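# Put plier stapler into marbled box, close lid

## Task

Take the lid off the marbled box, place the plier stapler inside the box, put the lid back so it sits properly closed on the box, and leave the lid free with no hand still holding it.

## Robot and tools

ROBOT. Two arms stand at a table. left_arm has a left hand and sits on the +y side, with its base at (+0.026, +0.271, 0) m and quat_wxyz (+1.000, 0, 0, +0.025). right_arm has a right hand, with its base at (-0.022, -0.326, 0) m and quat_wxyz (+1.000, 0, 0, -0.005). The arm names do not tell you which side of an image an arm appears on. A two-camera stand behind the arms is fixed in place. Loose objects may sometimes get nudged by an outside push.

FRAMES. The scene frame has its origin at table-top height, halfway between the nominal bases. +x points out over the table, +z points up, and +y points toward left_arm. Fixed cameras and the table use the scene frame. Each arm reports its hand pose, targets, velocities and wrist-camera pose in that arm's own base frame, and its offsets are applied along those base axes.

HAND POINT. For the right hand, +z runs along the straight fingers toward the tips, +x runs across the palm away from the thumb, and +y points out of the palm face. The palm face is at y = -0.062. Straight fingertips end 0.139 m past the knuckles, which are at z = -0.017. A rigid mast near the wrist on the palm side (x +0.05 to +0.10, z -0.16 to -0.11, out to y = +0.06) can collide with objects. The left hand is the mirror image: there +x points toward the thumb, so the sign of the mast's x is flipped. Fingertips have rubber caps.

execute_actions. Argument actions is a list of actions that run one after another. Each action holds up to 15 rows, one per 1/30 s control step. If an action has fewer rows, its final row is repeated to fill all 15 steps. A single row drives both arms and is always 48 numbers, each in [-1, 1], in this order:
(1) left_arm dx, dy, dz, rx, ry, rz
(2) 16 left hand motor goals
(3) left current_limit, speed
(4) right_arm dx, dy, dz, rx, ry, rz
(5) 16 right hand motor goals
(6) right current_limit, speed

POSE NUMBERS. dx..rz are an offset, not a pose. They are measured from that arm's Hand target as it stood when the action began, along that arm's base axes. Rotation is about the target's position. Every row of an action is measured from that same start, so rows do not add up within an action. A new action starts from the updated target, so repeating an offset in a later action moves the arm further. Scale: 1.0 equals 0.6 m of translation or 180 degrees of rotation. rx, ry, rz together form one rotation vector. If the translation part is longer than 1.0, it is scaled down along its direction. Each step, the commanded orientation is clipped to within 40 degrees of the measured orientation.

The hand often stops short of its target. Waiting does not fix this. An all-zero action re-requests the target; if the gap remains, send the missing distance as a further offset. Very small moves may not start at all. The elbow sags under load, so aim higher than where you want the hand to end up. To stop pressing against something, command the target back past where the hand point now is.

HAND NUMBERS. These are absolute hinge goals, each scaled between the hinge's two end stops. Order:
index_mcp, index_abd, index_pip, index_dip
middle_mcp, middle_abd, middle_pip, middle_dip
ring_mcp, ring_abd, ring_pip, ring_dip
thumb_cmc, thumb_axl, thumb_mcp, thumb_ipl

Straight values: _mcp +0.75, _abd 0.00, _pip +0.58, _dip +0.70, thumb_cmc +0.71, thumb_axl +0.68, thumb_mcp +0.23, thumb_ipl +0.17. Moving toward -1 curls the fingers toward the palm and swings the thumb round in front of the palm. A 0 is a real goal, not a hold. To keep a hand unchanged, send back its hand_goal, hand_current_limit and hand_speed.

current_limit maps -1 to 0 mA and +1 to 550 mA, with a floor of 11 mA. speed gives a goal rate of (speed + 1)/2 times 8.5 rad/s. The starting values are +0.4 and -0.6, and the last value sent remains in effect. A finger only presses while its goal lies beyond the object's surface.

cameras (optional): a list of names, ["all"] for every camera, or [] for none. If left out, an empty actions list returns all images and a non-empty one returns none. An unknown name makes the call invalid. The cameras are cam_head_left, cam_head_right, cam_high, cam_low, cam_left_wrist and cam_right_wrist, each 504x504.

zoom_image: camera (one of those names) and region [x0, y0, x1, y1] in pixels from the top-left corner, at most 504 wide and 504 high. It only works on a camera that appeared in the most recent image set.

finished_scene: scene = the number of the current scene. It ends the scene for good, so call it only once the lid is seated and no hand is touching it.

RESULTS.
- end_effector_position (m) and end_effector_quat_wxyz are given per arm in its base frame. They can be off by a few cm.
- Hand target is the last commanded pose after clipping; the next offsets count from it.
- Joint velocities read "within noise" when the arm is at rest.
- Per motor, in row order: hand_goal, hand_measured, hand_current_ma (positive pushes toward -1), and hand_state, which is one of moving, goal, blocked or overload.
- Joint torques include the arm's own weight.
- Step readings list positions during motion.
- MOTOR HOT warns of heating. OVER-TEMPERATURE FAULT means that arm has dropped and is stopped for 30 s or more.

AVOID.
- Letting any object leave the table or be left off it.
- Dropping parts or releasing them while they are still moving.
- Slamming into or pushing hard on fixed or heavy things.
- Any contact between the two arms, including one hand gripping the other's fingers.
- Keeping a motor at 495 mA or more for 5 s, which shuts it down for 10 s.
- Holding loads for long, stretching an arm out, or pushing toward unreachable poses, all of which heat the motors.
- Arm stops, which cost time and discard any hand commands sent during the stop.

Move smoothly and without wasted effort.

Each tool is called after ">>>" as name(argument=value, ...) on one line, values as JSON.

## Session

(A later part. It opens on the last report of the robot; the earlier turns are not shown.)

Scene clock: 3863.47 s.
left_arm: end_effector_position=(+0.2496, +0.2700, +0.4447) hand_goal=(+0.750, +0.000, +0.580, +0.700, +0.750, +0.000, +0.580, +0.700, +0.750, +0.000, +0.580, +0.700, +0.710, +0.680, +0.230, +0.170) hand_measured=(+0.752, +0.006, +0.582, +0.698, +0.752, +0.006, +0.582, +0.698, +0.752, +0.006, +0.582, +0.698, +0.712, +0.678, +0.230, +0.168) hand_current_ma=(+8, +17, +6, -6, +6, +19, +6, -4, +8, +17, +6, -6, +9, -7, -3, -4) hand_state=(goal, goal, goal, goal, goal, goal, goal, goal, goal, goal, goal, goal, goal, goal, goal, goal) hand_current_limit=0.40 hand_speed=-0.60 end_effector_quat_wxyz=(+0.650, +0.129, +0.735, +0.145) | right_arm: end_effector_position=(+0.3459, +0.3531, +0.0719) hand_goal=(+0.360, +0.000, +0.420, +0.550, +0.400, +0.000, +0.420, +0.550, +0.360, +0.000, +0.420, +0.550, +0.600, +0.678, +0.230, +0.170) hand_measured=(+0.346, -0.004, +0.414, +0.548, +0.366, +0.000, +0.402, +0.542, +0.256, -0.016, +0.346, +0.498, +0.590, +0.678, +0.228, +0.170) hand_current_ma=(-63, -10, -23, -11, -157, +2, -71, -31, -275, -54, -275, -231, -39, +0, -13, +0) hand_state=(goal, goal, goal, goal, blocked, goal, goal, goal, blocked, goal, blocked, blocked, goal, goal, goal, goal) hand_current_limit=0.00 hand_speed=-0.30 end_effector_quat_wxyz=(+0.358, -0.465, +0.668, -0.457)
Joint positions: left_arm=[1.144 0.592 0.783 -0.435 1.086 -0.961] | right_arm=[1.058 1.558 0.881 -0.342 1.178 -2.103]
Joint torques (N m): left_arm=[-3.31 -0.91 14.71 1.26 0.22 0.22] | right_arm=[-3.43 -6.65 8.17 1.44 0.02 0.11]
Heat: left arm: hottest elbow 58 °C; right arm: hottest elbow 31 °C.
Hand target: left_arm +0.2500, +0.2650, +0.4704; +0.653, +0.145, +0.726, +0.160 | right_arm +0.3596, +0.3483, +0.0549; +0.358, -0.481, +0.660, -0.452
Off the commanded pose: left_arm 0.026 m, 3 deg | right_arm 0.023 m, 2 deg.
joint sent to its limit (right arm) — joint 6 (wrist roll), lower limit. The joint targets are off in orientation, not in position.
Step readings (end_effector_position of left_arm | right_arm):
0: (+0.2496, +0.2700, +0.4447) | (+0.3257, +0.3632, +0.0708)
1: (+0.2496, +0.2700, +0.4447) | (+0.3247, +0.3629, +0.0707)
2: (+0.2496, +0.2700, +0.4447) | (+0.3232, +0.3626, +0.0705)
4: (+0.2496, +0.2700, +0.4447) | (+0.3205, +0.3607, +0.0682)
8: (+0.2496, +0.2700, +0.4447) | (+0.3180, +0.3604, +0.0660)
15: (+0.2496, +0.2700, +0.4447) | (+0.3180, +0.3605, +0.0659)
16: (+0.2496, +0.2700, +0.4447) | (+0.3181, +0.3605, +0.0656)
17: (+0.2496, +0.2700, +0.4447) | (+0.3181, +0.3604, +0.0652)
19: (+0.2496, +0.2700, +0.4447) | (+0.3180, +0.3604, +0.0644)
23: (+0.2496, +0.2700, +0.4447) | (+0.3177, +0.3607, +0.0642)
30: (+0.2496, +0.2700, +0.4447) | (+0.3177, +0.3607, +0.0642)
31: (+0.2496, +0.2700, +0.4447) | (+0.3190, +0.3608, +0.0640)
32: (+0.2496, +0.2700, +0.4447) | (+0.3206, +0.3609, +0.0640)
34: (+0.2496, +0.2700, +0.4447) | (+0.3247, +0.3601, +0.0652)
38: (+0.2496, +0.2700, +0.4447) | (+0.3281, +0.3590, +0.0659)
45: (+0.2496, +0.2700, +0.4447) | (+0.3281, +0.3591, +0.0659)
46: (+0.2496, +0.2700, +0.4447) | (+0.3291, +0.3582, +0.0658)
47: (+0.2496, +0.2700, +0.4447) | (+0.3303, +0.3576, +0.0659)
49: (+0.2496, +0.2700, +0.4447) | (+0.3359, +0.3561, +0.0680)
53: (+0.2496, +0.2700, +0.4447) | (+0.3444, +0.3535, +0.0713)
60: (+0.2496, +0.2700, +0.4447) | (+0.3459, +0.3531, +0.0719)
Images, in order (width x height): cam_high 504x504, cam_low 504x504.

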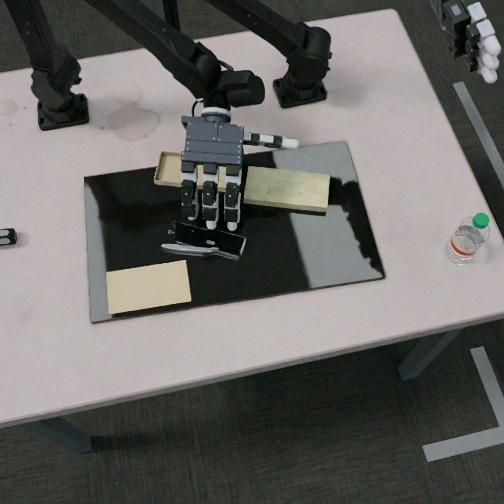

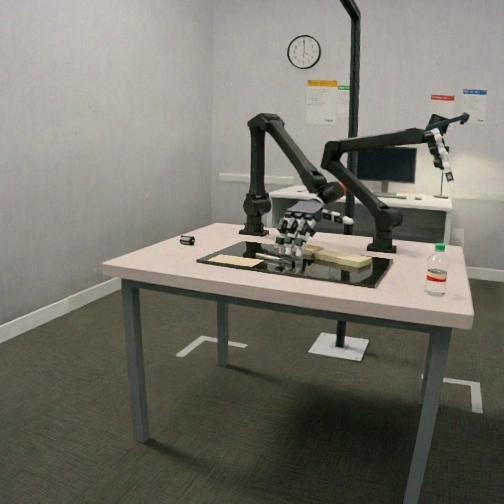

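>>> execute_actions(actions=[[[0,0,0,0,0,0,0.75,0,0.58,0.7,0.75,0,0.58,0.7,0.75,0,0.58,0.7,0.71,0.68,0.23,0.17,0.4,-0.6,-0.03,0.01,0.02,0,0,0,0.45,0,0.42,0.55,0.45,0,0.42,0.55,0.45,0,0.42,0.55,0.6,0.678,0.23,0.17,0,-0.3]],[[0,0,0,0,0,0,0.75,0,0.58,0.7,0.75,0,0.58,0.7,0.75,0,0.58,0.7,0.71,0.68,0.23,0.17,0.4,-0.6,-0.03,-0.03,0.1,0,0,0,0.45,0,0.42,0.55,0.45,0,0.42,0.55,0.45,0,0.42,0.55,0.6,0.678,0.23,0.17,0,-0.3]],[[0,0,0,0,0,0,0.75,0,0.58,0.7,0.75,0,0.58,0.7,0.75,0,0.58,0.7,0.71,0.68,0.23,0.17,0.4,-0.6,0,-0.15,0.1,0,0,0,0.45,0,0.42,0.55,0.45,0,0.42,0.55,0.45,0,0.42,0.55,0.6,0.678,0.23,0.17,0,-0.3]],[[0,0,0,0,0,0,0.75,0,0.58,0.7,0.75,0,0.58,0.7,0.75,0,0.58,0.7,0.71,0.68,0.23,0.17,0.4,-0.6,0,-0.15,0,0,0,0,0.45,0,0.42,0.55,0.45,0,0.42,0.55,0.45,0,0.42,0.55,0.6,0.678,0.23,0.17,0,-0.3]]], cameras=["cam_head_left","cam_high"])

>>> zoom_image(camera="cam_high", region=[145, 155, 255, 265])

>>> zoom_image(camera="cam_head_left", region=[255, 265, 355, 365])

Scene clock: 3886.37 s.
left_arm: end_effector_position=(+0.2496, +0.2700, +0.4447) hand_goal=(+0.750, +0.000, +0.580, +0.700, +0.750, +0.000, +0.580, +0.700, +0.750, +0.000, +0.580, +0.700, +0.710, +0.680, +0.230, +0.170) hand_measured=(+0.752, +0.006, +0.582, +0.698, +0.752, +0.006, +0.582, +0.698, +0.752, +0.006, +0.582, +0.698, +0.712, +0.678, +0.230, +0.168) hand_current_ma=(+8, +17, +6, -6, +6, +19, +6, -4, +8, +17, +6, -6, +9, -7, -3, -4) hand_state=(goal, goal, goal, goal, goal, goal, goal, goal, goal, goal, goal, goal, goal, goal, goal, goal) hand_current_limit=0.40 hand_speed=-0.60 end_effector_quat_wxyz=(+0.650, +0.129, +0.735, +0.145) | right_arm: end_effector_position=(+0.3205, +0.1513, +0.1802) hand_goal=(+0.450, +0.000, +0.420, +0.550, +0.450, +0.000, +0.420, +0.550, +0.450, +0.000, +0.420, +0.550, +0.600, +0.678, +0.230, +0.170) hand_measured=(+0.440, +0.002, +0.416, +0.548, +0.438, +0.002, +0.416, +0.546, +0.440, +0.000, +0.416, +0.546, +0.590, +0.678, +0.228, +0.170) hand_current_ma=(-41, +3, -16, -10, -51, +3, -18, -12, -44, +3, -14, -11, -42, +0, -8, +0) hand_state=(goal, goal, goal, goal, goal, goal, goal, goal, goal, goal, goal, goal, goal, goal, goal, goal) hand_current_limit=0.00 hand_speed=-0.30 end_effector_quat_wxyz=(+0.290, -0.386, +0.726, -0.490)
Joint positions: left_arm=[1.144 0.592 0.783 -0.435 1.086 -0.961] | right_arm=[0.799 0.989 0.722 -0.77 1.149 -2.101]
Joint torques (N m): left_arm=[-2.2 -1.14 14.5 1.44 0.26 0.23] | right_arm=[0.26 -3.55 10.89 0.57 1.02 0.07]
Heat: left arm: hottest elbow 58 °C; right arm: hottest elbow 31 °C.
Hand target: left_arm +0.2500, +0.2650, +0.4704; +0.653, +0.145, +0.726, +0.160 | right_arm +0.3236, +0.1563, +0.1868; +0.358, -0.481, +0.660, -0.452
Off the commanded pose: left_arm 0.026 m, 3 deg | right_arm 0.009 m, 16 deg.
joint sent to its limit (right arm) — joint 6 (wrist roll), lower limit. The joint targets are off in orientation, not in position.
Step readings (end_effector_position of left_arm | right_arm):
0: (+0.2496, +0.2700, +0.4447) | (+0.3459, +0.3531, +0.0719)
1: (+0.2496, +0.2700, +0.4447) | (+0.3454, +0.3537, +0.0729)
2: (+0.2496, +0.2700, +0.4447) | (+0.3446, +0.3546, +0.0736)
4: (+0.2496, +0.2700, +0.4447) | (+0.3430, +0.3557, +0.0736)
8: (+0.2496, +0.2700, +0.4447) | (+0.3428, +0.3557, +0.0735)
15: (+0.2496, +0.2700, +0.4447) | (+0.3428, +0.3557, +0.0735)
16: (+0.2496, +0.2700, +0.4447) | (+0.3402, +0.3528, +0.0759)
17: (+0.2496, +0.2700, +0.4447) | (+0.3354, +0.3477, +0.0779)
19: (+0.2496, +0.2700, +0.4447) | (+0.3273, +0.3350, +0.0922)
23: (+0.2496, +0.2700, +0.4447) | (+0.3250, +0.3301, +0.1243)
30: (+0.2496, +0.2700, +0.4447) | (+0.3238, +0.3288, +0.1237)
31: (+0.2496, +0.2700, +0.4447) | (+0.3227, +0.3213, +0.1240)
32: (+0.2496, +0.2700, +0.4447) | (+0.3185, +0.3122, +0.1247)
34: (+0.2496, +0.2700, +0.4447) | (+0.3170, +0.2763, +0.1409)
38: (+0.2496, +0.2700, +0.4447) | (+0.3244, +0.2386, +0.1845)
45: (+0.2496, +0.2700, +0.4447) | (+0.3216, +0.2390, +0.1809)
46: (+0.2496, +0.2700, +0.4447) | (+0.3205, +0.2327, +0.1762)
47: (+0.2496, +0.2700, +0.4447) | (+0.3195, +0.2255, +0.1732)
49: (+0.2496, +0.2700, +0.4447) | (+0.3189, +0.1883, +0.1702)
53: (+0.2496, +0.2700, +0.4447) | (+0.3222, +0.1478, +0.1803)
60: (+0.2496, +0.2700, +0.4447) | (+0.3206, +0.1510, +0.1804)
Images, in order (width x height): cam_head_left 504x504, cam_high 504x504.

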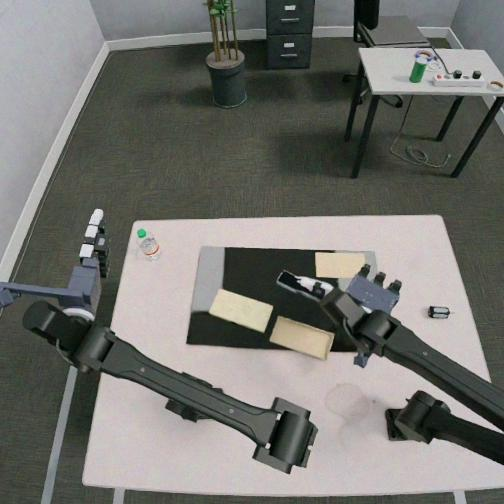

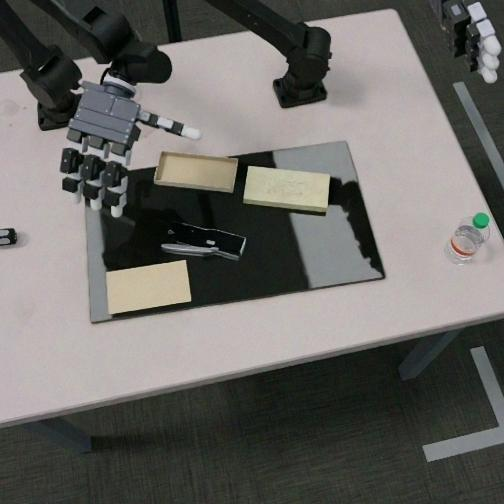

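Scaled by 4.582.

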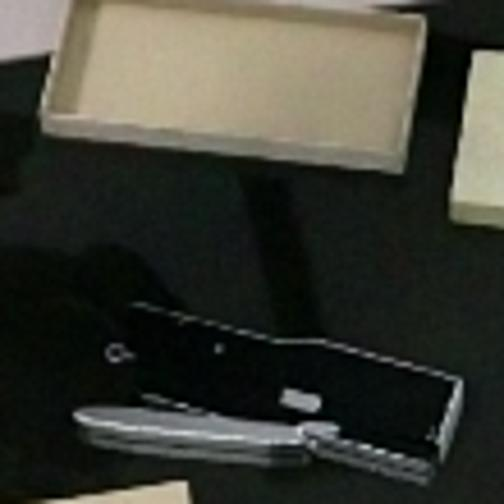

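Scaled by 5.040.

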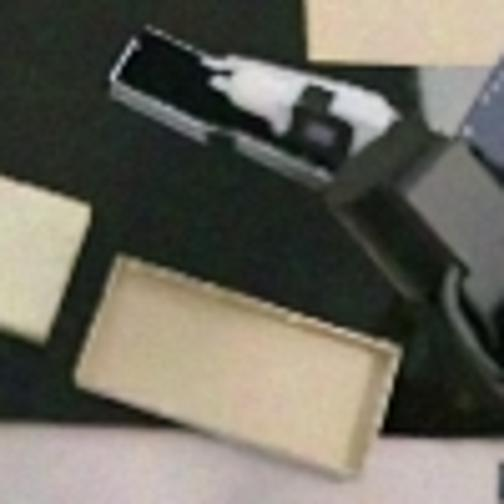

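>>> execute_actions(actions=[[[0,0,0,0,0,0,0.75,0,0.58,0.7,0.75,0,0.58,0.7,0.75,0,0.58,0.7,0.71,0.68,0.23,0.17,0.4,-0.6,0.1,0.05,0,0,0,0,0.264,0,-0.357,0.305,0.264,0,-0.357,0.305,0.917,0,0.577,0.7,-0.3,0.4,0.23,0.17,0.2,0]],[[0,0,0,0,0,0,0.75,0,0.58,0.7,0.75,0,0.58,0.7,0.75,0,0.58,0.7,0.71,0.68,0.23,0.17,0.4,-0.6,0.1,0.07,0,0,0,0,0.264,0,-0.357,0.305,0.264,0,-0.357,0.305,0.917,0,0.577,0.7,-0.657,-0.4,0.23,0.17,0.2,0]],[[0,0,0,0,0,0,0.75,0,0.58,0.7,0.75,0,0.58,0.7,0.75,0,0.58,0.7,0.71,0.68,0.23,0.17,0.4,-0.6,0.09,0.06,-0.06,0,0,0,0.264,0,-0.357,0.305,0.264,0,-0.357,0.305,0.917,0,0.577,0.7,-0.657,-0.4,0.23,0.17,0.2,-0.3]]], cameras=["cam_right_wrist","cam_high","cam_low"])

>>> zoom_image(camera="cam_high", region=[145, 155, 265, 275])

Scene clock: 3981.23 s.
left_arm: end_effector_position=(+0.2496, +0.2700, +0.4447) hand_goal=(+0.750, +0.000, +0.580, +0.700, +0.750, +0.000, +0.580, +0.700, +0.750, +0.000, +0.580, +0.700, +0.710, +0.680, +0.230, +0.170) hand_measured=(+0.752, +0.006, +0.582, +0.698, +0.752, +0.006, +0.582, +0.698, +0.752, +0.006, +0.582, +0.698, +0.712, +0.678, +0.230, +0.168) hand_current_ma=(+8, +17, +6, -6, +6, +19, +6, -4, +8, +17, +6, -6, +9, -7, -3, -4) hand_state=(goal, goal, goal, goal, goal, goal, goal, goal, goal, goal, goal, goal, goal, goal, goal, goal) hand_current_limit=0.40 hand_speed=-0.60 end_effector_quat_wxyz=(+0.650, +0.129, +0.735, +0.145) | right_arm: end_effector_position=(+0.4839, +0.2590, +0.1283) hand_goal=(+0.264, +0.000, -0.356, +0.306, +0.264, +0.000, -0.356, +0.306, +0.918, +0.000, +0.578, +0.700, -0.656, -0.400, +0.230, +0.170) hand_measured=(+0.260, +0.000, -0.352, +0.310, +0.260, +0.000, -0.352, +0.310, +0.900, +0.000, +0.572, +0.696, -0.656, -0.398, +0.230, +0.170) hand_current_ma=(-13, +1, +17, +12, -15, +1, +18, +14, -75, -1, -23, -13, +2, +12, -2, +0) hand_state=(goal, goal, goal, goal, goal, goal, goal, goal, goal, goal, goal, goal, goal, goal, goal, goal) hand_current_limit=0.20 hand_speed=-0.30 end_effector_quat_wxyz=(+0.255, -0.376, +0.753, -0.477)
Joint positions: left_arm=[1.144 0.592 0.783 -0.435 1.086 -0.961] | right_arm=[0.699 1.602 1.156 -0.621 1.076 -2.103]
Joint torques (N m): left_arm=[-2.61 -0.91 14.72 1.33 0.27 0.19] | right_arm=[-1.08 -11.87 11.77 0.83 1.05 0.05]
Heat: left arm: hottest elbow 58 °C; right arm: hottest elbow 35 °C.
Hand target: left_arm +0.2500, +0.2650, +0.4704; +0.653, +0.145, +0.726, +0.160 | right_arm +0.4975, +0.2642, +0.1508; +0.358, -0.481, +0.660, -0.452
Off the commanded pose: left_arm 0.026 m, 3 deg | right_arm 0.027 m, 20 deg.
joint sent to its limit (right arm) — joint 6 (wrist roll), lower limit. The joint targets are off in orientation, not in position.
Step readings (end_effector_position of left_arm | right_arm):
0: (+0.2496, +0.2700, +0.4447) | (+0.3205, +0.1513, +0.1802)
1: (+0.2496, +0.2700, +0.4447) | (+0.3240, +0.1535, +0.1798)
2: (+0.2496, +0.2700, +0.4447) | (+0.3304, +0.1564, +0.1801)
4: (+0.2496, +0.2700, +0.4447) | (+0.3514, +0.1686, +0.1779)
8: (+0.2496, +0.2700, +0.4447) | (+0.3714, +0.1804, +0.1634)
15: (+0.2496, +0.2700, +0.4447) | (+0.3717, +0.1803, +0.1652)
16: (+0.2496, +0.2700, +0.4447) | (+0.3758, +0.1835, +0.1675)
17: (+0.2496, +0.2700, +0.4447) | (+0.3823, +0.1875, +0.1684)
19: (+0.2496, +0.2700, +0.4447) | (+0.4065, +0.2061, +0.1732)
23: (+0.2496, +0.2700, +0.4447) | (+0.4319, +0.2265, +0.1695)
30: (+0.2496, +0.2700, +0.4447) | (+0.4334, +0.2249, +0.1683)
31: (+0.2496, +0.2700, +0.4447) | (+0.4372, +0.2275, +0.1664)
32: (+0.2496, +0.2700, +0.4447) | (+0.4446, +0.2317, +0.1651)
34: (+0.2496, +0.2700, +0.4447) | (+0.4668, +0.2479, +0.1574)
38: (+0.2496, +0.2700, +0.4447) | (+0.4834, +0.2602, +0.1291)
45: (+0.2496, +0.2700, +0.4447) | (+0.4839, +0.2590, +0.1265)
camera_calibration:
cam_right_wrist: T_world_to_cam=[[0.27752, 0.792592, -0.542937, -0.236402], [-0.126357, 0.590339, 0.797204, -0.244296], [0.952374, -0.152637, 0.263981, -0.331508], [0, 0, 0, 1]] pos_world=[0.350457, 0.280987, 0.153914]
Images, in order (width x height): cam_high 504x504, cam_low 504x504, cam_right_wrist 504x504.

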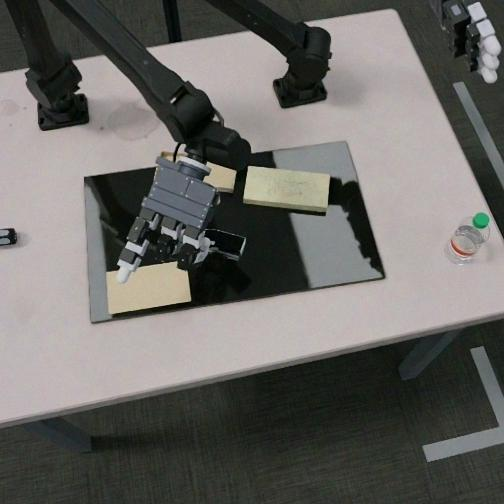

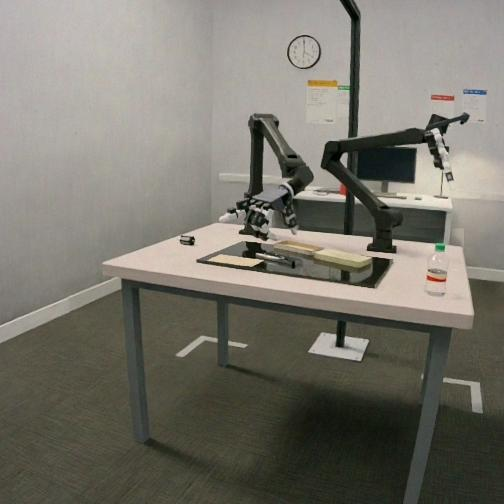

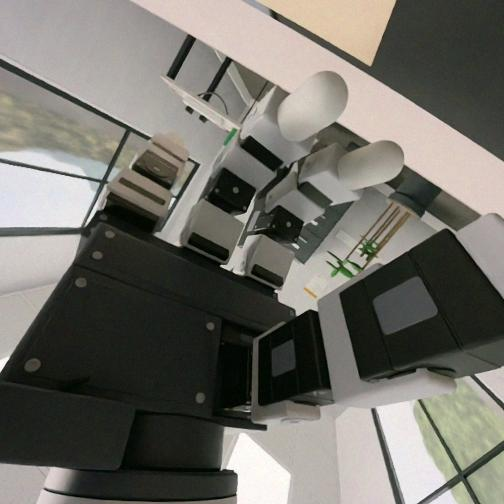

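Scaled by 4.200.

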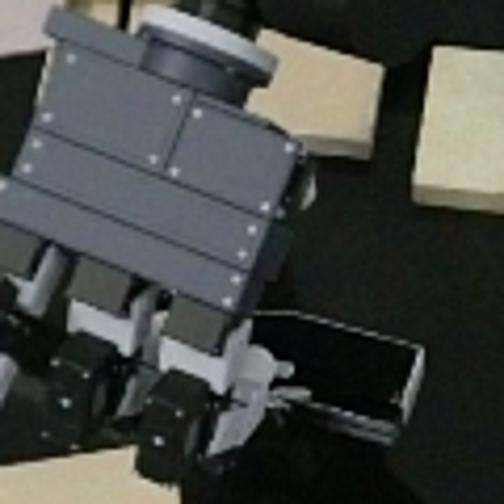

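>>> execute_actions(actions=[[[0,0,0,0,0,0,0.75,0,0.58,0.7,0.75,0,0.58,0.7,0.75,0,0.58,0.7,0.71,0.68,0.23,0.17,0.4,-0.6,0.01,0.005,-0.09,0,0,0,0.264,0,-0.357,0.305,0.264,0,-0.357,0.305,0.917,0,0.577,0.7,-0.657,-0.4,0.23,0.17,0.2,-0.3]]], cameras=["cam_right_wrist","cam_high"])

>>> zoom_image(camera="cam_high", region=[145, 155, 265, 275])

>>> zoom_image(camera="cam_right_wrist", region=[254, 0, 504, 250])

Scene clock: 3994.97 s.
left_arm: end_effector_position=(+0.2496, +0.2700, +0.4447) hand_goal=(+0.750, +0.000, +0.580, +0.700, +0.750, +0.000, +0.580, +0.700, +0.750, +0.000, +0.580, +0.700, +0.710, +0.680, +0.230, +0.170) hand_measured=(+0.752, +0.006, +0.582, +0.698, +0.752, +0.006, +0.582, +0.698, +0.752, +0.006, +0.582, +0.698, +0.712, +0.678, +0.230, +0.168) hand_current_ma=(+8, +17, +6, -6, +6, +19, +6, -4, +8, +17, +6, -6, +9, -7, -3, -4) hand_state=(goal, goal, goal, goal, goal, goal, goal, goal, goal, goal, goal, goal, goal, goal, goal, goal) hand_current_limit=0.40 hand_speed=-0.60 end_effector_quat_wxyz=(+0.650, +0.129, +0.735, +0.145) | right_arm: end_effector_position=(+0.4957, +0.2664, +0.0882) hand_goal=(+0.264, +0.000, -0.356, +0.306, +0.264, +0.000, -0.356, +0.306, +0.918, +0.000, +0.578, +0.700, -0.656, -0.400, +0.230, +0.170) hand_measured=(+0.260, +0.000, -0.352, +0.310, +0.260, +0.000, -0.352, +0.310, +0.902, +0.000, +0.572, +0.696, -0.656, -0.398, +0.230, +0.170) hand_current_ma=(-14, +1, +17, +12, -15, +1, +18, +14, -71, -1, -22, -13, -1, +12, -3, +0) hand_state=(goal, goal, goal, goal, goal, goal, goal, goal, goal, goal, goal, goal, goal, goal, goal, goal) hand_current_limit=0.20 hand_speed=-0.30 end_effector_quat_wxyz=(+0.260, -0.371, +0.756, -0.472)
Joint positions: left_arm=[1.144 0.592 0.783 -0.435 1.086 -0.961] | right_arm=[0.693 1.679 1.132 -0.504 1.066 -2.103]
Joint torques (N m): left_arm=[-2.43 -1.79 14.71 1.36 0.24 0.23] | right_arm=[-0.97 -11.99 8.98 1.43 1.03 0.05]
Heat: left arm: hottest elbow 58 °C; right arm: hottest elbow 34 °C.
Hand target: left_arm +0.2500, +0.2650, +0.4704; +0.653, +0.145, +0.726, +0.160 | right_arm +0.5037, +0.2672, +0.0970; +0.358, -0.481, +0.660, -0.452
Off the commanded pose: left_arm 0.026 m, 3 deg | right_arm 0.012 m, 20 deg.
joint sent to its limit (right arm) — joint 6 (wrist roll), lower limit. The joint targets are off in orientation, not in position.
Step readings (end_effector_position of left_arm | right_arm):
0: (+0.2496, +0.2700, +0.4447) | (+0.4839, +0.2590, +0.1283)
1: (+0.2496, +0.2700, +0.4447) | (+0.4857, +0.2602, +0.1264)
2: (+0.2496, +0.2700, +0.4447) | (+0.4896, +0.2633, +0.1255)
4: (+0.2496, +0.2700, +0.4447) | (+0.4962, +0.2687, +0.1170)
8: (+0.2496, +0.2700, +0.4447) | (+0.4968, +0.2689, +0.0947)
15: (+0.2496, +0.2700, +0.4447) | (+0.4955, +0.2663, +0.0881)
camera_calibration:
cam_right_wrist: T_world_to_cam=[[0.282865, 0.80149, -0.526879, -0.27374], [-0.131767, 0.576576, 0.806348, -0.20969], [0.950066, -0.158663, 0.268703, -0.328658], [0, 0, 0, 1]] pos_world=[0.362048, 0.288156, 0.113167]
Images, in order (width x height): cam_high 504x504, cam_right_wrist 504x504.

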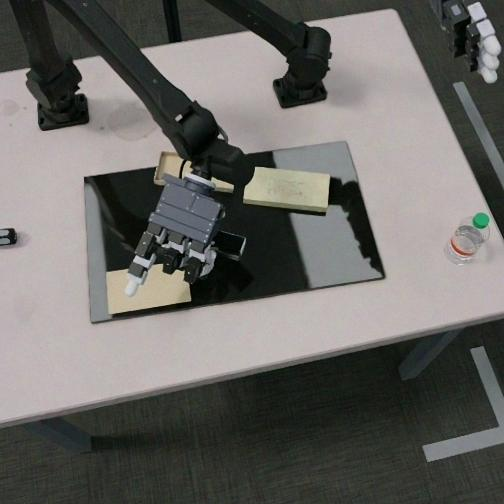

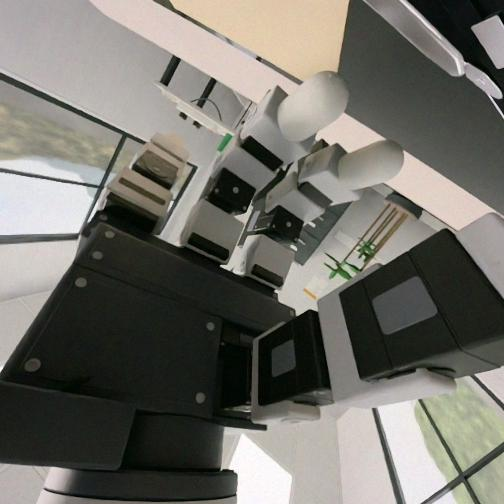

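Scaled by 4.200.

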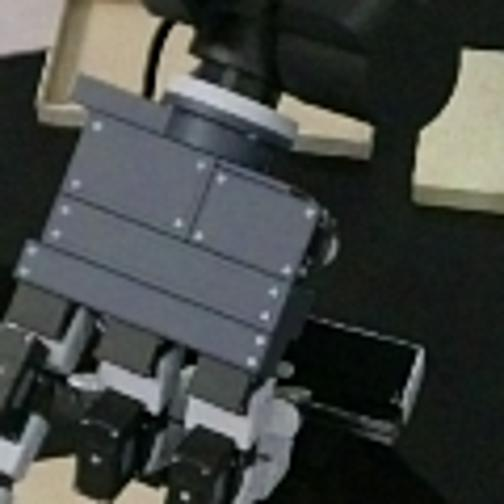

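Scaled by 2.016.

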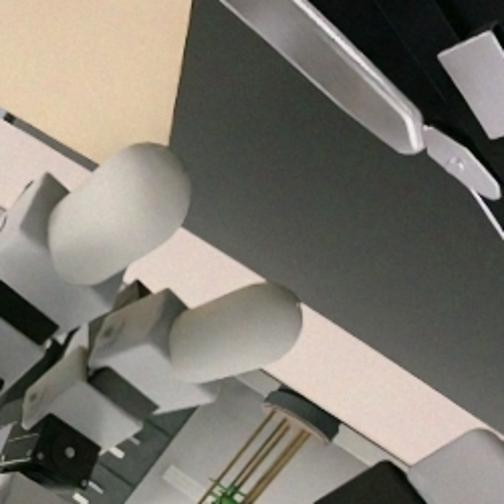

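>>> execute_actions(actions=[[[0,0,0,0,0,0,0.75,0,0.58,0.7,0.75,0,0.58,0.7,0.75,0,0.58,0.7,0.71,0.68,0.23,0.17,0.4,-0.6,-0.0203,-0.0278,0,0,0,0,0.324,0,-0.445,0.261,0.397,0,-0.459,0.261,0.917,0,0.577,0.7,-0.657,-0.4,0.23,0.17,0.2,-0.3]],[[0,0,0,0,0,0,0.75,0,0.58,0.7,0.75,0,0.58,0.7,0.75,0,0.58,0.7,0.71,0.68,0.23,0.17,0.4,-0.6,0,0,-0.05,0,0,0,0.324,0,-0.445,0.261,0.397,0,-0.459,0.261,0.917,0,0.577,0.7,-0.657,-0.4,0.23,0.17,0.2,-0.3]]], cameras=["cam_right_wrist","cam_high"])

>>> zoom_image(camera="cam_high", region=[145, 155, 265, 275])

>>> zoom_image(camera="cam_right_wrist", region=[254, 0, 504, 250])

Scene clock: 4066.37 s.
left_arm: end_effector_position=(+0.2496, +0.2700, +0.4447) hand_goal=(+0.750, +0.000, +0.580, +0.700, +0.750, +0.000, +0.580, +0.700, +0.750, +0.000, +0.580, +0.700, +0.710, +0.680, +0.230, +0.170) hand_measured=(+0.752, +0.006, +0.582, +0.698, +0.752, +0.006, +0.582, +0.698, +0.752, +0.006, +0.582, +0.698, +0.712, +0.678, +0.230, +0.168) hand_current_ma=(+8, +17, +6, -6, +6, +19, +6, -4, +8, +17, +6, -6, +9, -7, -3, -4) hand_state=(goal, goal, goal, goal, goal, goal, goal, goal, goal, goal, goal, goal, goal, goal, goal, goal) hand_current_limit=0.40 hand_speed=-0.60 end_effector_quat_wxyz=(+0.650, +0.129, +0.735, +0.145) | right_arm: end_effector_position=(+0.4851, +0.2509, +0.0642) hand_goal=(+0.324, +0.000, -0.444, +0.262, +0.398, +0.000, -0.458, +0.262, +0.918, +0.000, +0.578, +0.700, -0.656, -0.400, +0.230, +0.170) hand_measured=(+0.316, +0.000, -0.438, +0.266, +0.388, +0.000, -0.452, +0.266, +0.902, +0.000, +0.572, +0.696, -0.656, -0.398, +0.230, +0.170) hand_current_ma=(-33, +1, +22, +13, -46, +1, +22, +15, -70, -1, -22, -13, +0, +12, -2, +0) hand_state=(goal, goal, goal, goal, goal, goal, goal, goal, goal, goal, goal, goal, goal, goal, goal, goal) hand_current_limit=0.20 hand_speed=-0.30 end_effector_quat_wxyz=(+0.263, -0.364, +0.759, -0.471)
Joint positions: left_arm=[1.144 0.592 0.783 -0.435 1.086 -0.961] | right_arm=[0.682 1.672 1.045 -0.41 1.064 -2.103]
Joint torques (N m): left_arm=[-2.67 -1.2 14.57 1.28 0.25 0.15] | right_arm=[-1.08 -10.99 8.1 1.32 1.05 0.05]
Heat: left arm: hottest elbow 58 °C; right arm: hottest elbow 33 °C.
Hand target: left_arm +0.2500, +0.2650, +0.4704; +0.653, +0.145, +0.726, +0.160 | right_arm +0.4915, +0.2505, +0.0669; +0.358, -0.481, +0.660, -0.452
Off the commanded pose: left_arm 0.026 m, 3 deg | right_arm 0.007 m, 21 deg.
joint sent to its limit (right arm) — joint 6 (wrist roll), lower limit. The joint targets are off in orientation, not in position.
Step readings (end_effector_position of left_arm | right_arm):
0: (+0.2496, +0.2700, +0.4447) | (+0.4957, +0.2664, +0.0882)
1: (+0.2496, +0.2700, +0.4447) | (+0.4942, +0.2649, +0.0870)
2: (+0.2496, +0.2700, +0.4447) | (+0.4927, +0.2636, +0.0867)
4: (+0.2496, +0.2700, +0.4447) | (+0.4865, +0.2570, +0.0852)
8: (+0.2496, +0.2700, +0.4447) | (+0.4835, +0.2503, +0.0853)
15: (+0.2496, +0.2700, +0.4447) | (+0.4847, +0.2499, +0.0857)
16: (+0.2496, +0.2700, +0.4447) | (+0.4851, +0.2502, +0.0843)
17: (+0.2496, +0.2700, +0.4447) | (+0.4868, +0.2516, +0.0837)
19: (+0.2496, +0.2700, +0.4447) | (+0.4877, +0.2528, +0.0786)
23: (+0.2496, +0.2700, +0.4447) | (+0.4852, +0.2510, +0.0669)
30: (+0.2496, +0.2700, +0.4447) | (+0.4850, +0.2508, +0.0642)
camera_calibration:
cam_right_wrist: T_world_to_cam=[[0.294891, 0.803618, -0.51695, -0.277951], [-0.1334, 0.570334, 0.810508, -0.1808], [0.946173, -0.17005, 0.275389, -0.310307], [0, 0, 0, 1]] pos_world=[0.35145, 0.273715, 0.0883079]
Images, in order (width x height): cam_high 504x504, cam_right_wrist 504x504.

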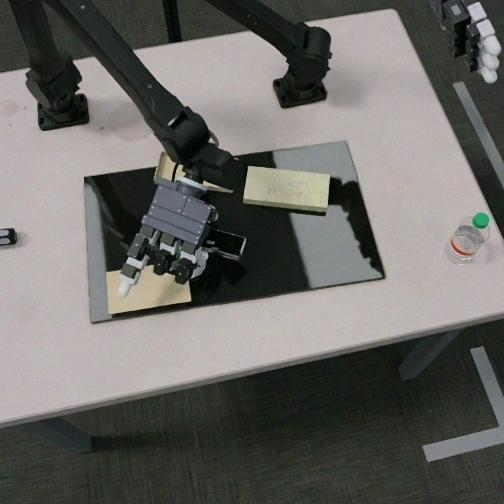

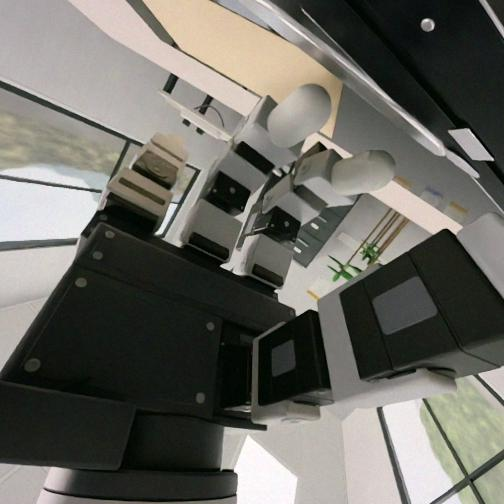

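Scaled by 4.200.

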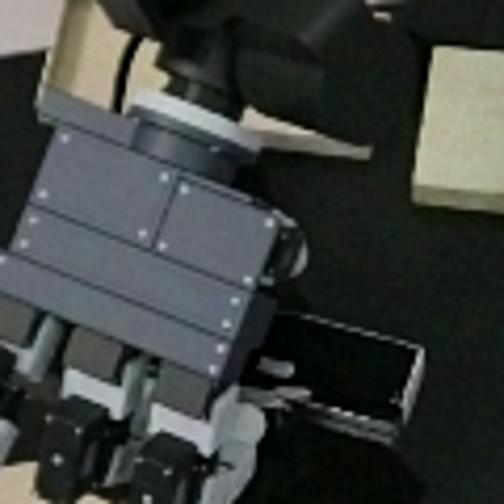

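Scaled by 2.016.

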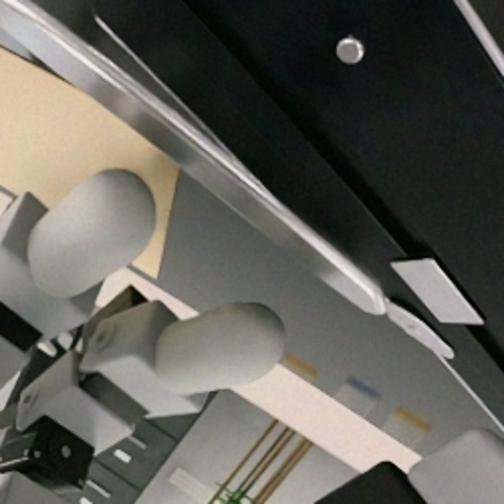

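>>> execute_actions(actions=[[[0,0,0,0,0,0,0.75,0,0.58,0.7,0.75,0,0.58,0.7,0.75,0,0.58,0.7,0.71,0.68,0.23,0.17,0.4,-0.6,0.005,-0.006,-0.014,0,0,0,0.324,0,-0.445,0.261,0.397,0,-0.459,0.261,0.917,0,0.577,0.7,-0.657,-0.4,0.23,0.17,0.0,-0.3]],[[0,0,0,0,0,0,0.75,0,0.58,0.7,0.75,0,0.58,0.7,0.75,0,0.58,0.7,0.71,0.68,0.23,0.17,0.4,-0.6,0,0,-0.012,0,0,0,0.324,0,-0.445,0.261,0.397,0,-0.459,0.261,0.917,0,0.577,0.7,-0.657,-0.4,0.23,0.17,0.0,-0.3]]], cameras=["cam_right_wrist","cam_high","cam_low"])

>>> zoom_image(camera="cam_right_wrist", region=[254, 0, 504, 250])

>>> zoom_image(camera="cam_low", region=[230, 210, 340, 290])

Scene clock: 4116.70 s.
left_arm: end_effector_position=(+0.2496, +0.2700, +0.4447) hand_goal=(+0.750, +0.000, +0.580, +0.700, +0.750, +0.000, +0.580, +0.700, +0.750, +0.000, +0.580, +0.700, +0.710, +0.680, +0.230, +0.170) hand_measured=(+0.752, +0.006, +0.582, +0.698, +0.752, +0.006, +0.582, +0.698, +0.752, +0.006, +0.582, +0.698, +0.712, +0.678, +0.230, +0.168) hand_current_ma=(+8, +17, +6, -6, +6, +19, +6, -4, +8, +17, +6, -6, +9, -7, -3, -4) hand_state=(goal, goal, goal, goal, goal, goal, goal, goal, goal, goal, goal, goal, goal, goal, goal, goal) hand_current_limit=0.40 hand_speed=-0.60 end_effector_quat_wxyz=(+0.650, +0.129, +0.735, +0.145) | right_arm: end_effector_position=(+0.4892, +0.2480, +0.0522) hand_goal=(+0.324, +0.000, -0.444, +0.262, +0.398, +0.000, -0.458, +0.262, +0.918, +0.000, +0.578, +0.700, -0.656, -0.400, +0.230, +0.170) hand_measured=(+0.316, +0.000, -0.438, +0.266, +0.388, +0.000, -0.452, +0.266, +0.902, +0.000, +0.572, +0.696, -0.656, -0.398, +0.230, +0.170) hand_current_ma=(-33, +1, +22, +13, -46, +1, +22, +15, -70, -1, -22, -13, +0, +12, -2, +0) hand_state=(goal, goal, goal, goal, goal, goal, goal, goal, goal, goal, goal, goal, goal, goal, goal, goal) hand_current_limit=0.00 hand_speed=-0.30 end_effector_quat_wxyz=(+0.264, -0.359, +0.762, -0.470)
Joint positions: left_arm=[1.144 0.592 0.783 -0.435 1.086 -0.961] | right_arm=[0.672 1.694 1.034 -0.369 1.061 -2.103]
Joint torques (N m): left_arm=[-3.08 -0.79 14.45 1.29 0.23 0.26] | right_arm=[-0.85 -10.64 7.87 1.43 0.94 0.06]
Heat: left arm: hottest elbow 58 °C; right arm: hottest elbow 31 °C.
Hand target: left_arm +0.2500, +0.2650, +0.4704; +0.653, +0.145, +0.726, +0.160 | right_arm +0.4944, +0.2469, +0.0513; +0.358, -0.481, +0.660, -0.452
Off the commanded pose: left_arm 0.026 m, 3 deg | right_arm 0.005 m, 21 deg.
joint sent to its limit (right arm) — joint 6 (wrist roll), lower limit. The joint targets are off in orientation, not in position.
Step readings (end_effector_position of left_arm | right_arm):
0: (+0.2496, +0.2700, +0.4447) | (+0.4851, +0.2509, +0.0642)
1: (+0.2496, +0.2700, +0.4447) | (+0.4856, +0.2510, +0.0641)
2: (+0.2496, +0.2700, +0.4447) | (+0.4864, +0.2512, +0.0640)
4: (+0.2496, +0.2700, +0.4447) | (+0.4882, +0.2506, +0.0631)
8: (+0.2496, +0.2700, +0.4447) | (+0.4899, +0.2487, +0.0613)
15: (+0.2496, +0.2700, +0.4447) | (+0.4903, +0.2486, +0.0613)
16: (+0.2496, +0.2700, +0.4447) | (+0.4903, +0.2485, +0.0607)
17: (+0.2496, +0.2700, +0.4447) | (+0.4907, +0.2489, +0.0603)
19: (+0.2496, +0.2700, +0.4447) | (+0.4908, +0.2492, +0.0584)
23: (+0.2496, +0.2700, +0.4447) | (+0.4894, +0.2482, +0.0535)
30: (+0.2496, +0.2700, +0.4447) | (+0.4891, +0.2479, +0.0521)
camera_calibration:
cam_right_wrist: T_world_to_cam=[[0.303952, 0.804734, -0.509918, -0.288115], [-0.13245, 0.565739, 0.813877, -0.168231], [0.943435, -0.179841, 0.278545, -0.307775], [0, 0, 0, 1]] pos_world=[0.355657, 0.27168, 0.0757331]
Images, in order (width x height): cam_high 504x504, cam_low 504x504, cam_right_wrist 504x504.

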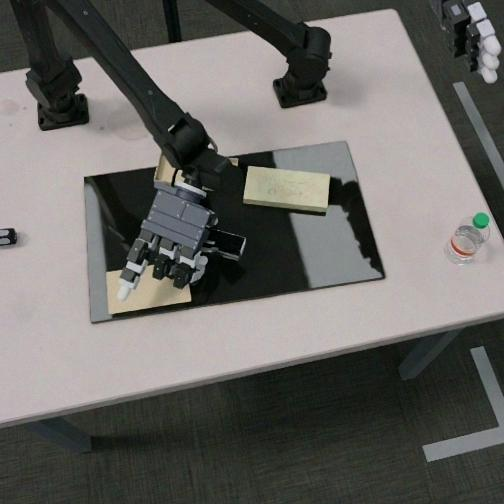

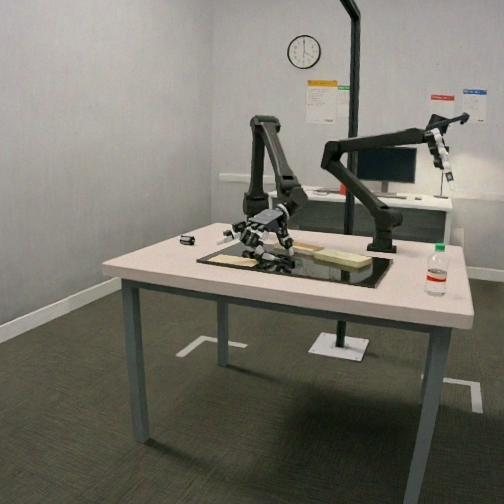

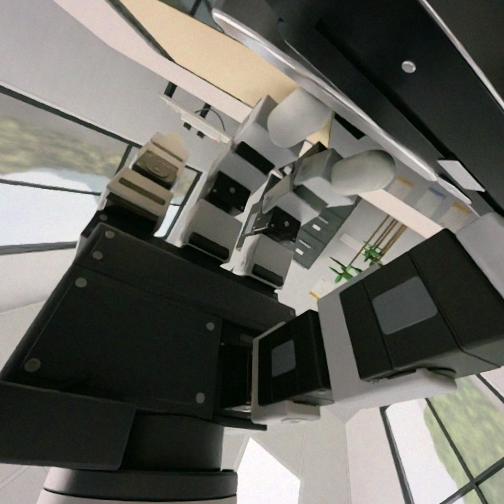

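Scaled by 2.016.

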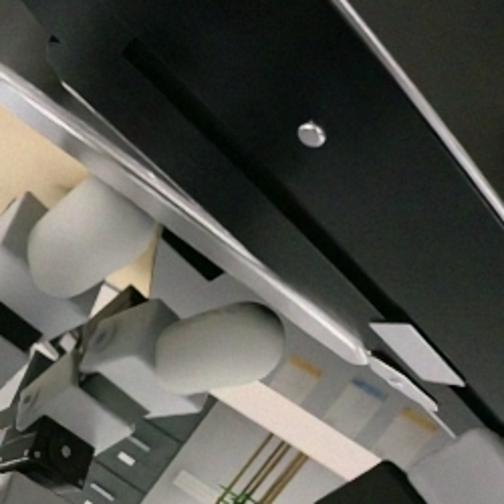

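Scaled by 4.582.

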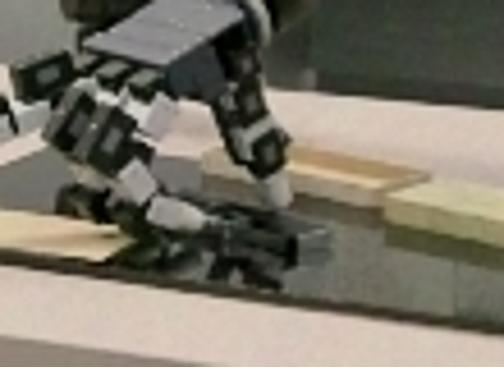

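>>> execute_actions(actions=[[[0,0,0,0,0,0,0.75,0,0.58,0.7,0.75,0,0.58,0.7,0.75,0,0.58,0.7,0.71,0.68,0.23,0.17,0.4,-0.6,0.013,-0.009,-0.006,0,0,0,0.324,0,-0.445,0.261,0.397,0,-0.459,0.261,0.917,0,0.577,0.7,-0.657,-0.4,0.23,0.17,0.0,-0.3]],[[0,0,0,0,0,0,0.75,0,0.58,0.7,0.75,0,0.58,0.7,0.75,0,0.58,0.7,0.71,0.68,0.23,0.17,0.4,-0.6,0,0,0,0,0,0,0.15,0,-0.335,0.3,0.26,0,-0.4,0.285,0.917,0,0.577,0.7,-0.657,-0.4,0.23,0.17,0.0,-0.6]]], cameras=["cam_right_wrist","cam_high","cam_low"])

>>> zoom_image(camera="cam_right_wrist", region=[254, 0, 504, 250])

>>> zoom_image(camera="cam_low", region=[230, 210, 340, 290])

Scene clock: 4144.47 s.
left_arm: end_effector_position=(+0.2496, +0.2700, +0.4447) hand_goal=(+0.750, +0.000, +0.580, +0.700, +0.750, +0.000, +0.580, +0.700, +0.750, +0.000, +0.580, +0.700, +0.710, +0.680, +0.230, +0.170) hand_measured=(+0.752, +0.006, +0.582, +0.698, +0.752, +0.006, +0.582, +0.698, +0.752, +0.006, +0.582, +0.698, +0.712, +0.678, +0.230, +0.168) hand_current_ma=(+8, +17, +6, -6, +6, +19, +6, -4, +8, +17, +6, -6, +9, -7, -3, -4) hand_state=(goal, goal, goal, goal, goal, goal, goal, goal, goal, goal, goal, goal, goal, goal, goal, goal) hand_current_limit=0.40 hand_speed=-0.60 end_effector_quat_wxyz=(+0.650, +0.129, +0.735, +0.145) | right_arm: end_effector_position=(+0.4959, +0.2387, +0.0480) hand_goal=(+0.150, +0.000, -0.334, +0.300, +0.260, +0.000, -0.400, +0.286, +0.918, +0.000, +0.578, +0.700, -0.656, -0.400, +0.230, +0.170) hand_measured=(+0.150, +0.000, -0.336, +0.298, +0.262, +0.002, -0.404, +0.280, +0.902, +0.000, +0.572, +0.696, -0.658, -0.398, +0.228, +0.170) hand_current_ma=(+2, -3, -5, -9, +7, +7, -17, -20, -70, -1, -22, -13, -8, +12, -6, +0) hand_state=(goal, goal, goal, goal, goal, goal, goal, goal, goal, goal, goal, goal, goal, goal, goal, goal) hand_current_limit=0.00 hand_speed=-0.60 end_effector_quat_wxyz=(+0.261, -0.350, +0.766, -0.473)
Joint positions: left_arm=[1.144 0.592 0.783 -0.435 1.086 -0.961] | right_arm=[0.651 1.704 1.034 -0.356 1.061 -2.102]
Joint torques (N m): left_arm=[-3.02 -1.08 14.57 1.36 0.18 0.19] | right_arm=[-0.44 -10.4 8.62 1.22 0.71 0.05]
Heat: left arm: hottest elbow 58 °C; right arm: hottest elbow 30 °C.
Hand target: left_arm +0.2500, +0.2650, +0.4704; +0.653, +0.145, +0.726, +0.160 | right_arm +0.5022, +0.2414, +0.0476; +0.358, -0.481, +0.660, -0.452
Off the commanded pose: left_arm 0.026 m, 3 deg | right_arm 0.007 m, 22 deg.
joint sent to its limit (right arm) — joint 6 (wrist roll), lower limit. The joint targets are off in orientation, not in position.
Step readings (end_effector_position of left_arm | right_arm):
0: (+0.2496, +0.2700, +0.4447) | (+0.4892, +0.2480, +0.0522)
1: (+0.2496, +0.2700, +0.4447) | (+0.4895, +0.2475, +0.0516)
2: (+0.2496, +0.2700, +0.4447) | (+0.4901, +0.2471, +0.0513)
4: (+0.2496, +0.2700, +0.4447) | (+0.4918, +0.2446, +0.0494)
8: (+0.2496, +0.2700, +0.4447) | (+0.4939, +0.2406, +0.0473)
15: (+0.2496, +0.2700, +0.4447) | (+0.4939, +0.2406, +0.0473)
16: (+0.2496, +0.2700, +0.4447) | (+0.4939, +0.2406, +0.0473)
17: (+0.2496, +0.2700, +0.4447) | (+0.4941, +0.2404, +0.0475)
19: (+0.2496, +0.2700, +0.4447) | (+0.4947, +0.2398, +0.0481)
23: (+0.2496, +0.2700, +0.4447) | (+0.4959, +0.2387, +0.0480)
30: (+0.2496, +0.2700, +0.4447) | (+0.4959, +0.2387, +0.0480)
camera_calibration:
cam_right_wrist: T_world_to_cam=[[0.322397, 0.799254, -0.507201, -0.292862], [-0.122165, 0.566461, 0.814983, -0.164102], [0.938688, -0.200786, 0.280267, -0.307363], [0, 0, 0, 1]] pos_world=[0.362888, 0.265314, 0.0713439]
Images, in order (width x height): cam_high 504x504, cam_low 504x504, cam_right_wrist 504x504.

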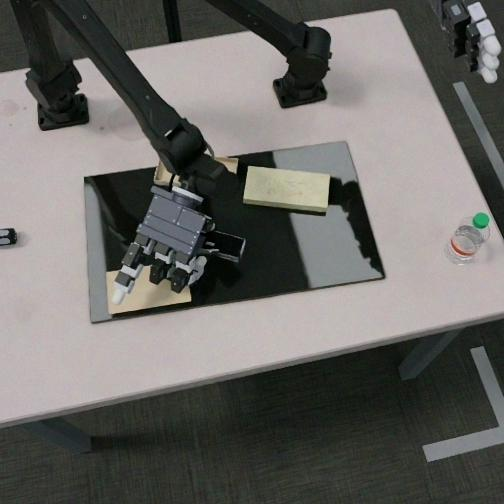

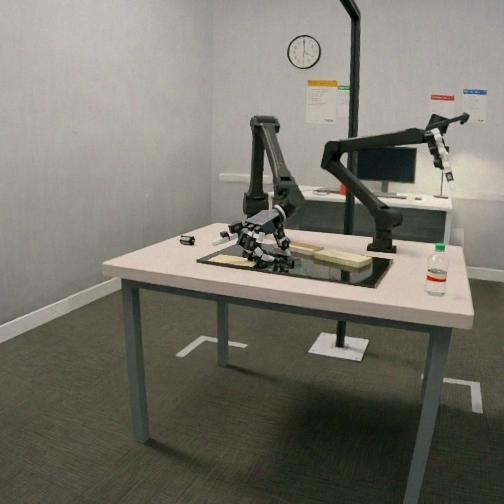

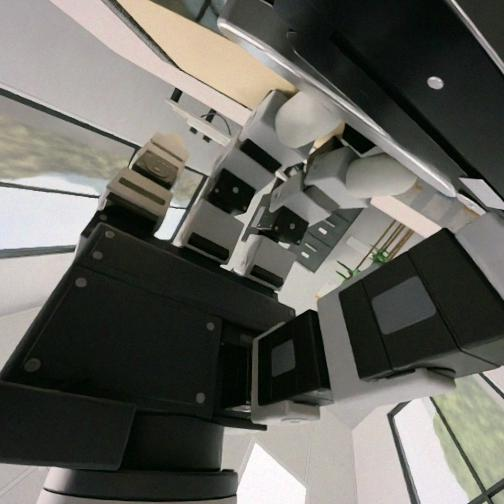

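Scaled by 2.016.

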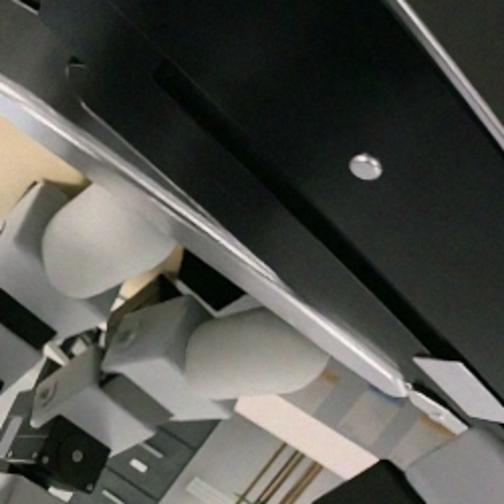

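Scaled by 4.582.

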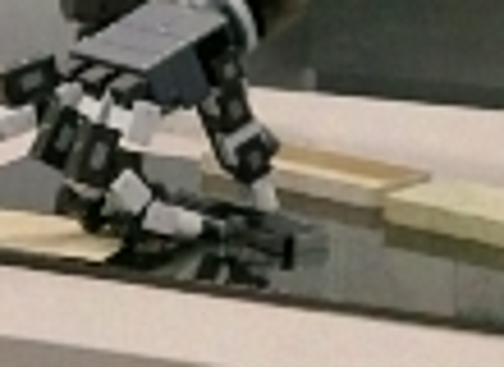

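>>> execute_actions(actions=[[[0,0,0,0,0,0,0.75,0,0.58,0.7,0.75,0,0.58,0.7,0.75,0,0.58,0.7,0.71,0.68,0.23,0.17,0.4,-0.6,0,0,0,0,0,0,0.05,0,-0.28,0.325,0.19,0,-0.37,0.3,0.917,0,0.577,0.7,-0.657,-0.4,0.23,0.17,-0.2,-0.7]],[[0,0,0,0,0,0,0.75,0,0.58,0.7,0.75,0,0.58,0.7,0.75,0,0.58,0.7,0.71,0.68,0.23,0.17,0.4,-0.6,0,0,0,0,0,0,-0.03,0,-0.24,0.345,0.12,0,-0.34,0.315,0.917,0,0.577,0.7,-0.657,-0.4,0.23,0.17,-0.2,-0.7]]], cameras=["cam_right_wrist","cam_low"])

>>> zoom_image(camera="cam_right_wrist", region=[254, 0, 504, 250])

>>> zoom_image(camera="cam_low", region=[230, 210, 340, 290])

Scene clock: 4159.80 s.
left_arm: end_effector_position=(+0.2496, +0.2700, +0.4447) hand_goal=(+0.750, +0.000, +0.580, +0.700, +0.750, +0.000, +0.580, +0.700, +0.750, +0.000, +0.580, +0.700, +0.710, +0.680, +0.230, +0.170) hand_measured=(+0.752, +0.006, +0.582, +0.698, +0.752, +0.006, +0.582, +0.698, +0.752, +0.006, +0.582, +0.698, +0.712, +0.678, +0.230, +0.168) hand_current_ma=(+8, +17, +6, -6, +6, +19, +6, -4, +8, +17, +6, -6, +9, -7, -3, -4) hand_state=(goal, goal, goal, goal, goal, goal, goal, goal, goal, goal, goal, goal, goal, goal, goal, goal) hand_current_limit=0.40 hand_speed=-0.60 end_effector_quat_wxyz=(+0.650, +0.129, +0.735, +0.145) | right_arm: end_effector_position=(+0.4966, +0.2374, +0.0485) hand_goal=(-0.030, +0.000, -0.240, +0.346, +0.120, +0.000, -0.340, +0.316, +0.918, +0.000, +0.578, +0.700, -0.656, -0.400, +0.230, +0.170) hand_measured=(+0.014, +0.000, -0.240, +0.336, +0.220, +0.002, -0.360, +0.292, +0.902, +0.000, +0.572, +0.696, -0.662, -0.398, +0.228, +0.170) hand_current_ma=(+210, -3, -1, -37, +220, +7, -84, -104, -70, -1, -22, -13, -20, +12, -14, -3) hand_state=(blocked, goal, goal, goal, blocked, goal, blocked, blocked, goal, goal, goal, goal, goal, goal, goal, goal) hand_current_limit=-0.20 hand_speed=-0.70 end_effector_quat_wxyz=(+0.260, -0.348, +0.765, -0.475)
Joint positions: left_arm=[1.144 0.592 0.783 -0.435 1.086 -0.961] | right_arm=[0.65 1.704 1.034 -0.355 1.066 -2.102]
Joint torques (N m): left_arm=[-2.73 -0.44 14.53 1.5 0.18 0.23] | right_arm=[-0.56 -10.52 8.61 1.24 0.47 0.02]
Heat: left arm: hottest elbow 58 °C; right arm: hottest elbow 30 °C.
Hand target: left_arm +0.2500, +0.2650, +0.4704; +0.653, +0.145, +0.726, +0.160 | right_arm +0.5022, +0.2415, +0.0476; +0.358, -0.481, +0.660, -0.452
Off the commanded pose: left_arm 0.026 m, 3 deg | right_arm 0.007 m, 23 deg.
joint sent to its limit (right arm) — joint 6 (wrist roll), lower limit. The joint targets are off in orientation, not in position.
Step readings (end_effector_position of left_arm | right_arm):
0: (+0.2496, +0.2700, +0.4447) | (+0.4959, +0.2387, +0.0480)
1: (+0.2496, +0.2700, +0.4447) | (+0.4959, +0.2387, +0.0480)
2: (+0.2496, +0.2700, +0.4447) | (+0.4960, +0.2386, +0.0481)
4: (+0.2496, +0.2700, +0.4447) | (+0.4961, +0.2383, +0.0481)
8: (+0.2496, +0.2700, +0.4447) | (+0.4961, +0.2383, +0.0481)
15: (+0.2496, +0.2700, +0.4447) | (+0.4961, +0.2383, +0.0481)
16: (+0.2496, +0.2700, +0.4447) | (+0.4961, +0.2382, +0.0482)
17: (+0.2496, +0.2700, +0.4447) | (+0.4962, +0.2380, +0.0483)
19: (+0.2496, +0.2700, +0.4447) | (+0.4966, +0.2374, +0.0485)
23: (+0.2496, +0.2700, +0.4447) | (+0.4966, +0.2374, +0.0485)
30: (+0.2496, +0.2700, +0.4447) | (+0.4966, +0.2374, +0.0485)
camera_calibration:
cam_right_wrist: T_world_to_cam=[[0.327181, 0.796426, -0.508585, -0.293413], [-0.122731, 0.569463, 0.812803, -0.164053], [0.936958, -0.203514, 0.284064, -0.307084], [0, 0, 0, 1]] pos_world=[0.363589, 0.264608, 0.0713486]
Images, in order (width x height): cam_low 504x504, cam_right_wrist 504x504.

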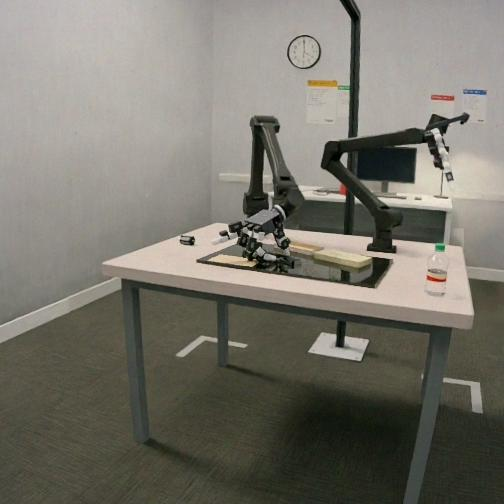

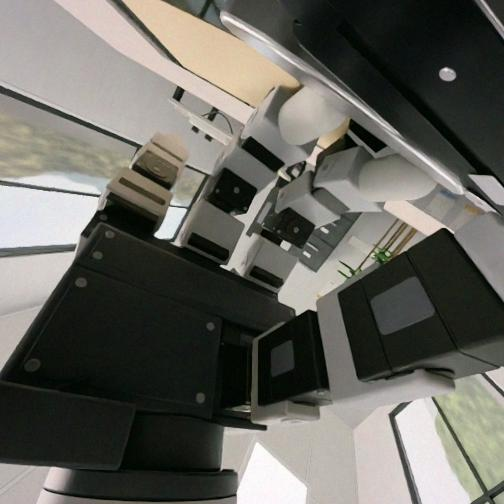

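Scaled by 2.016.

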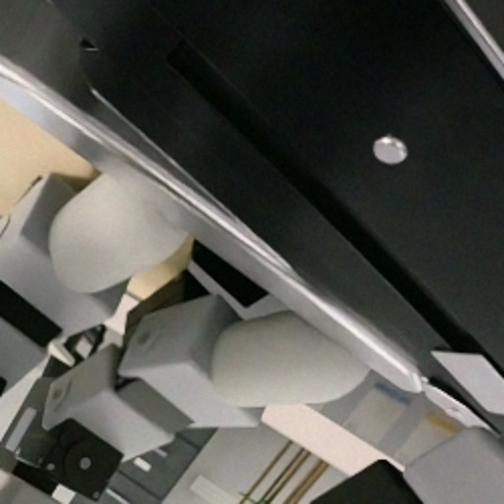

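Scaled by 4.582.

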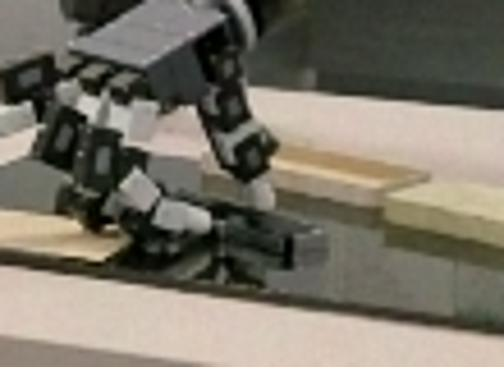

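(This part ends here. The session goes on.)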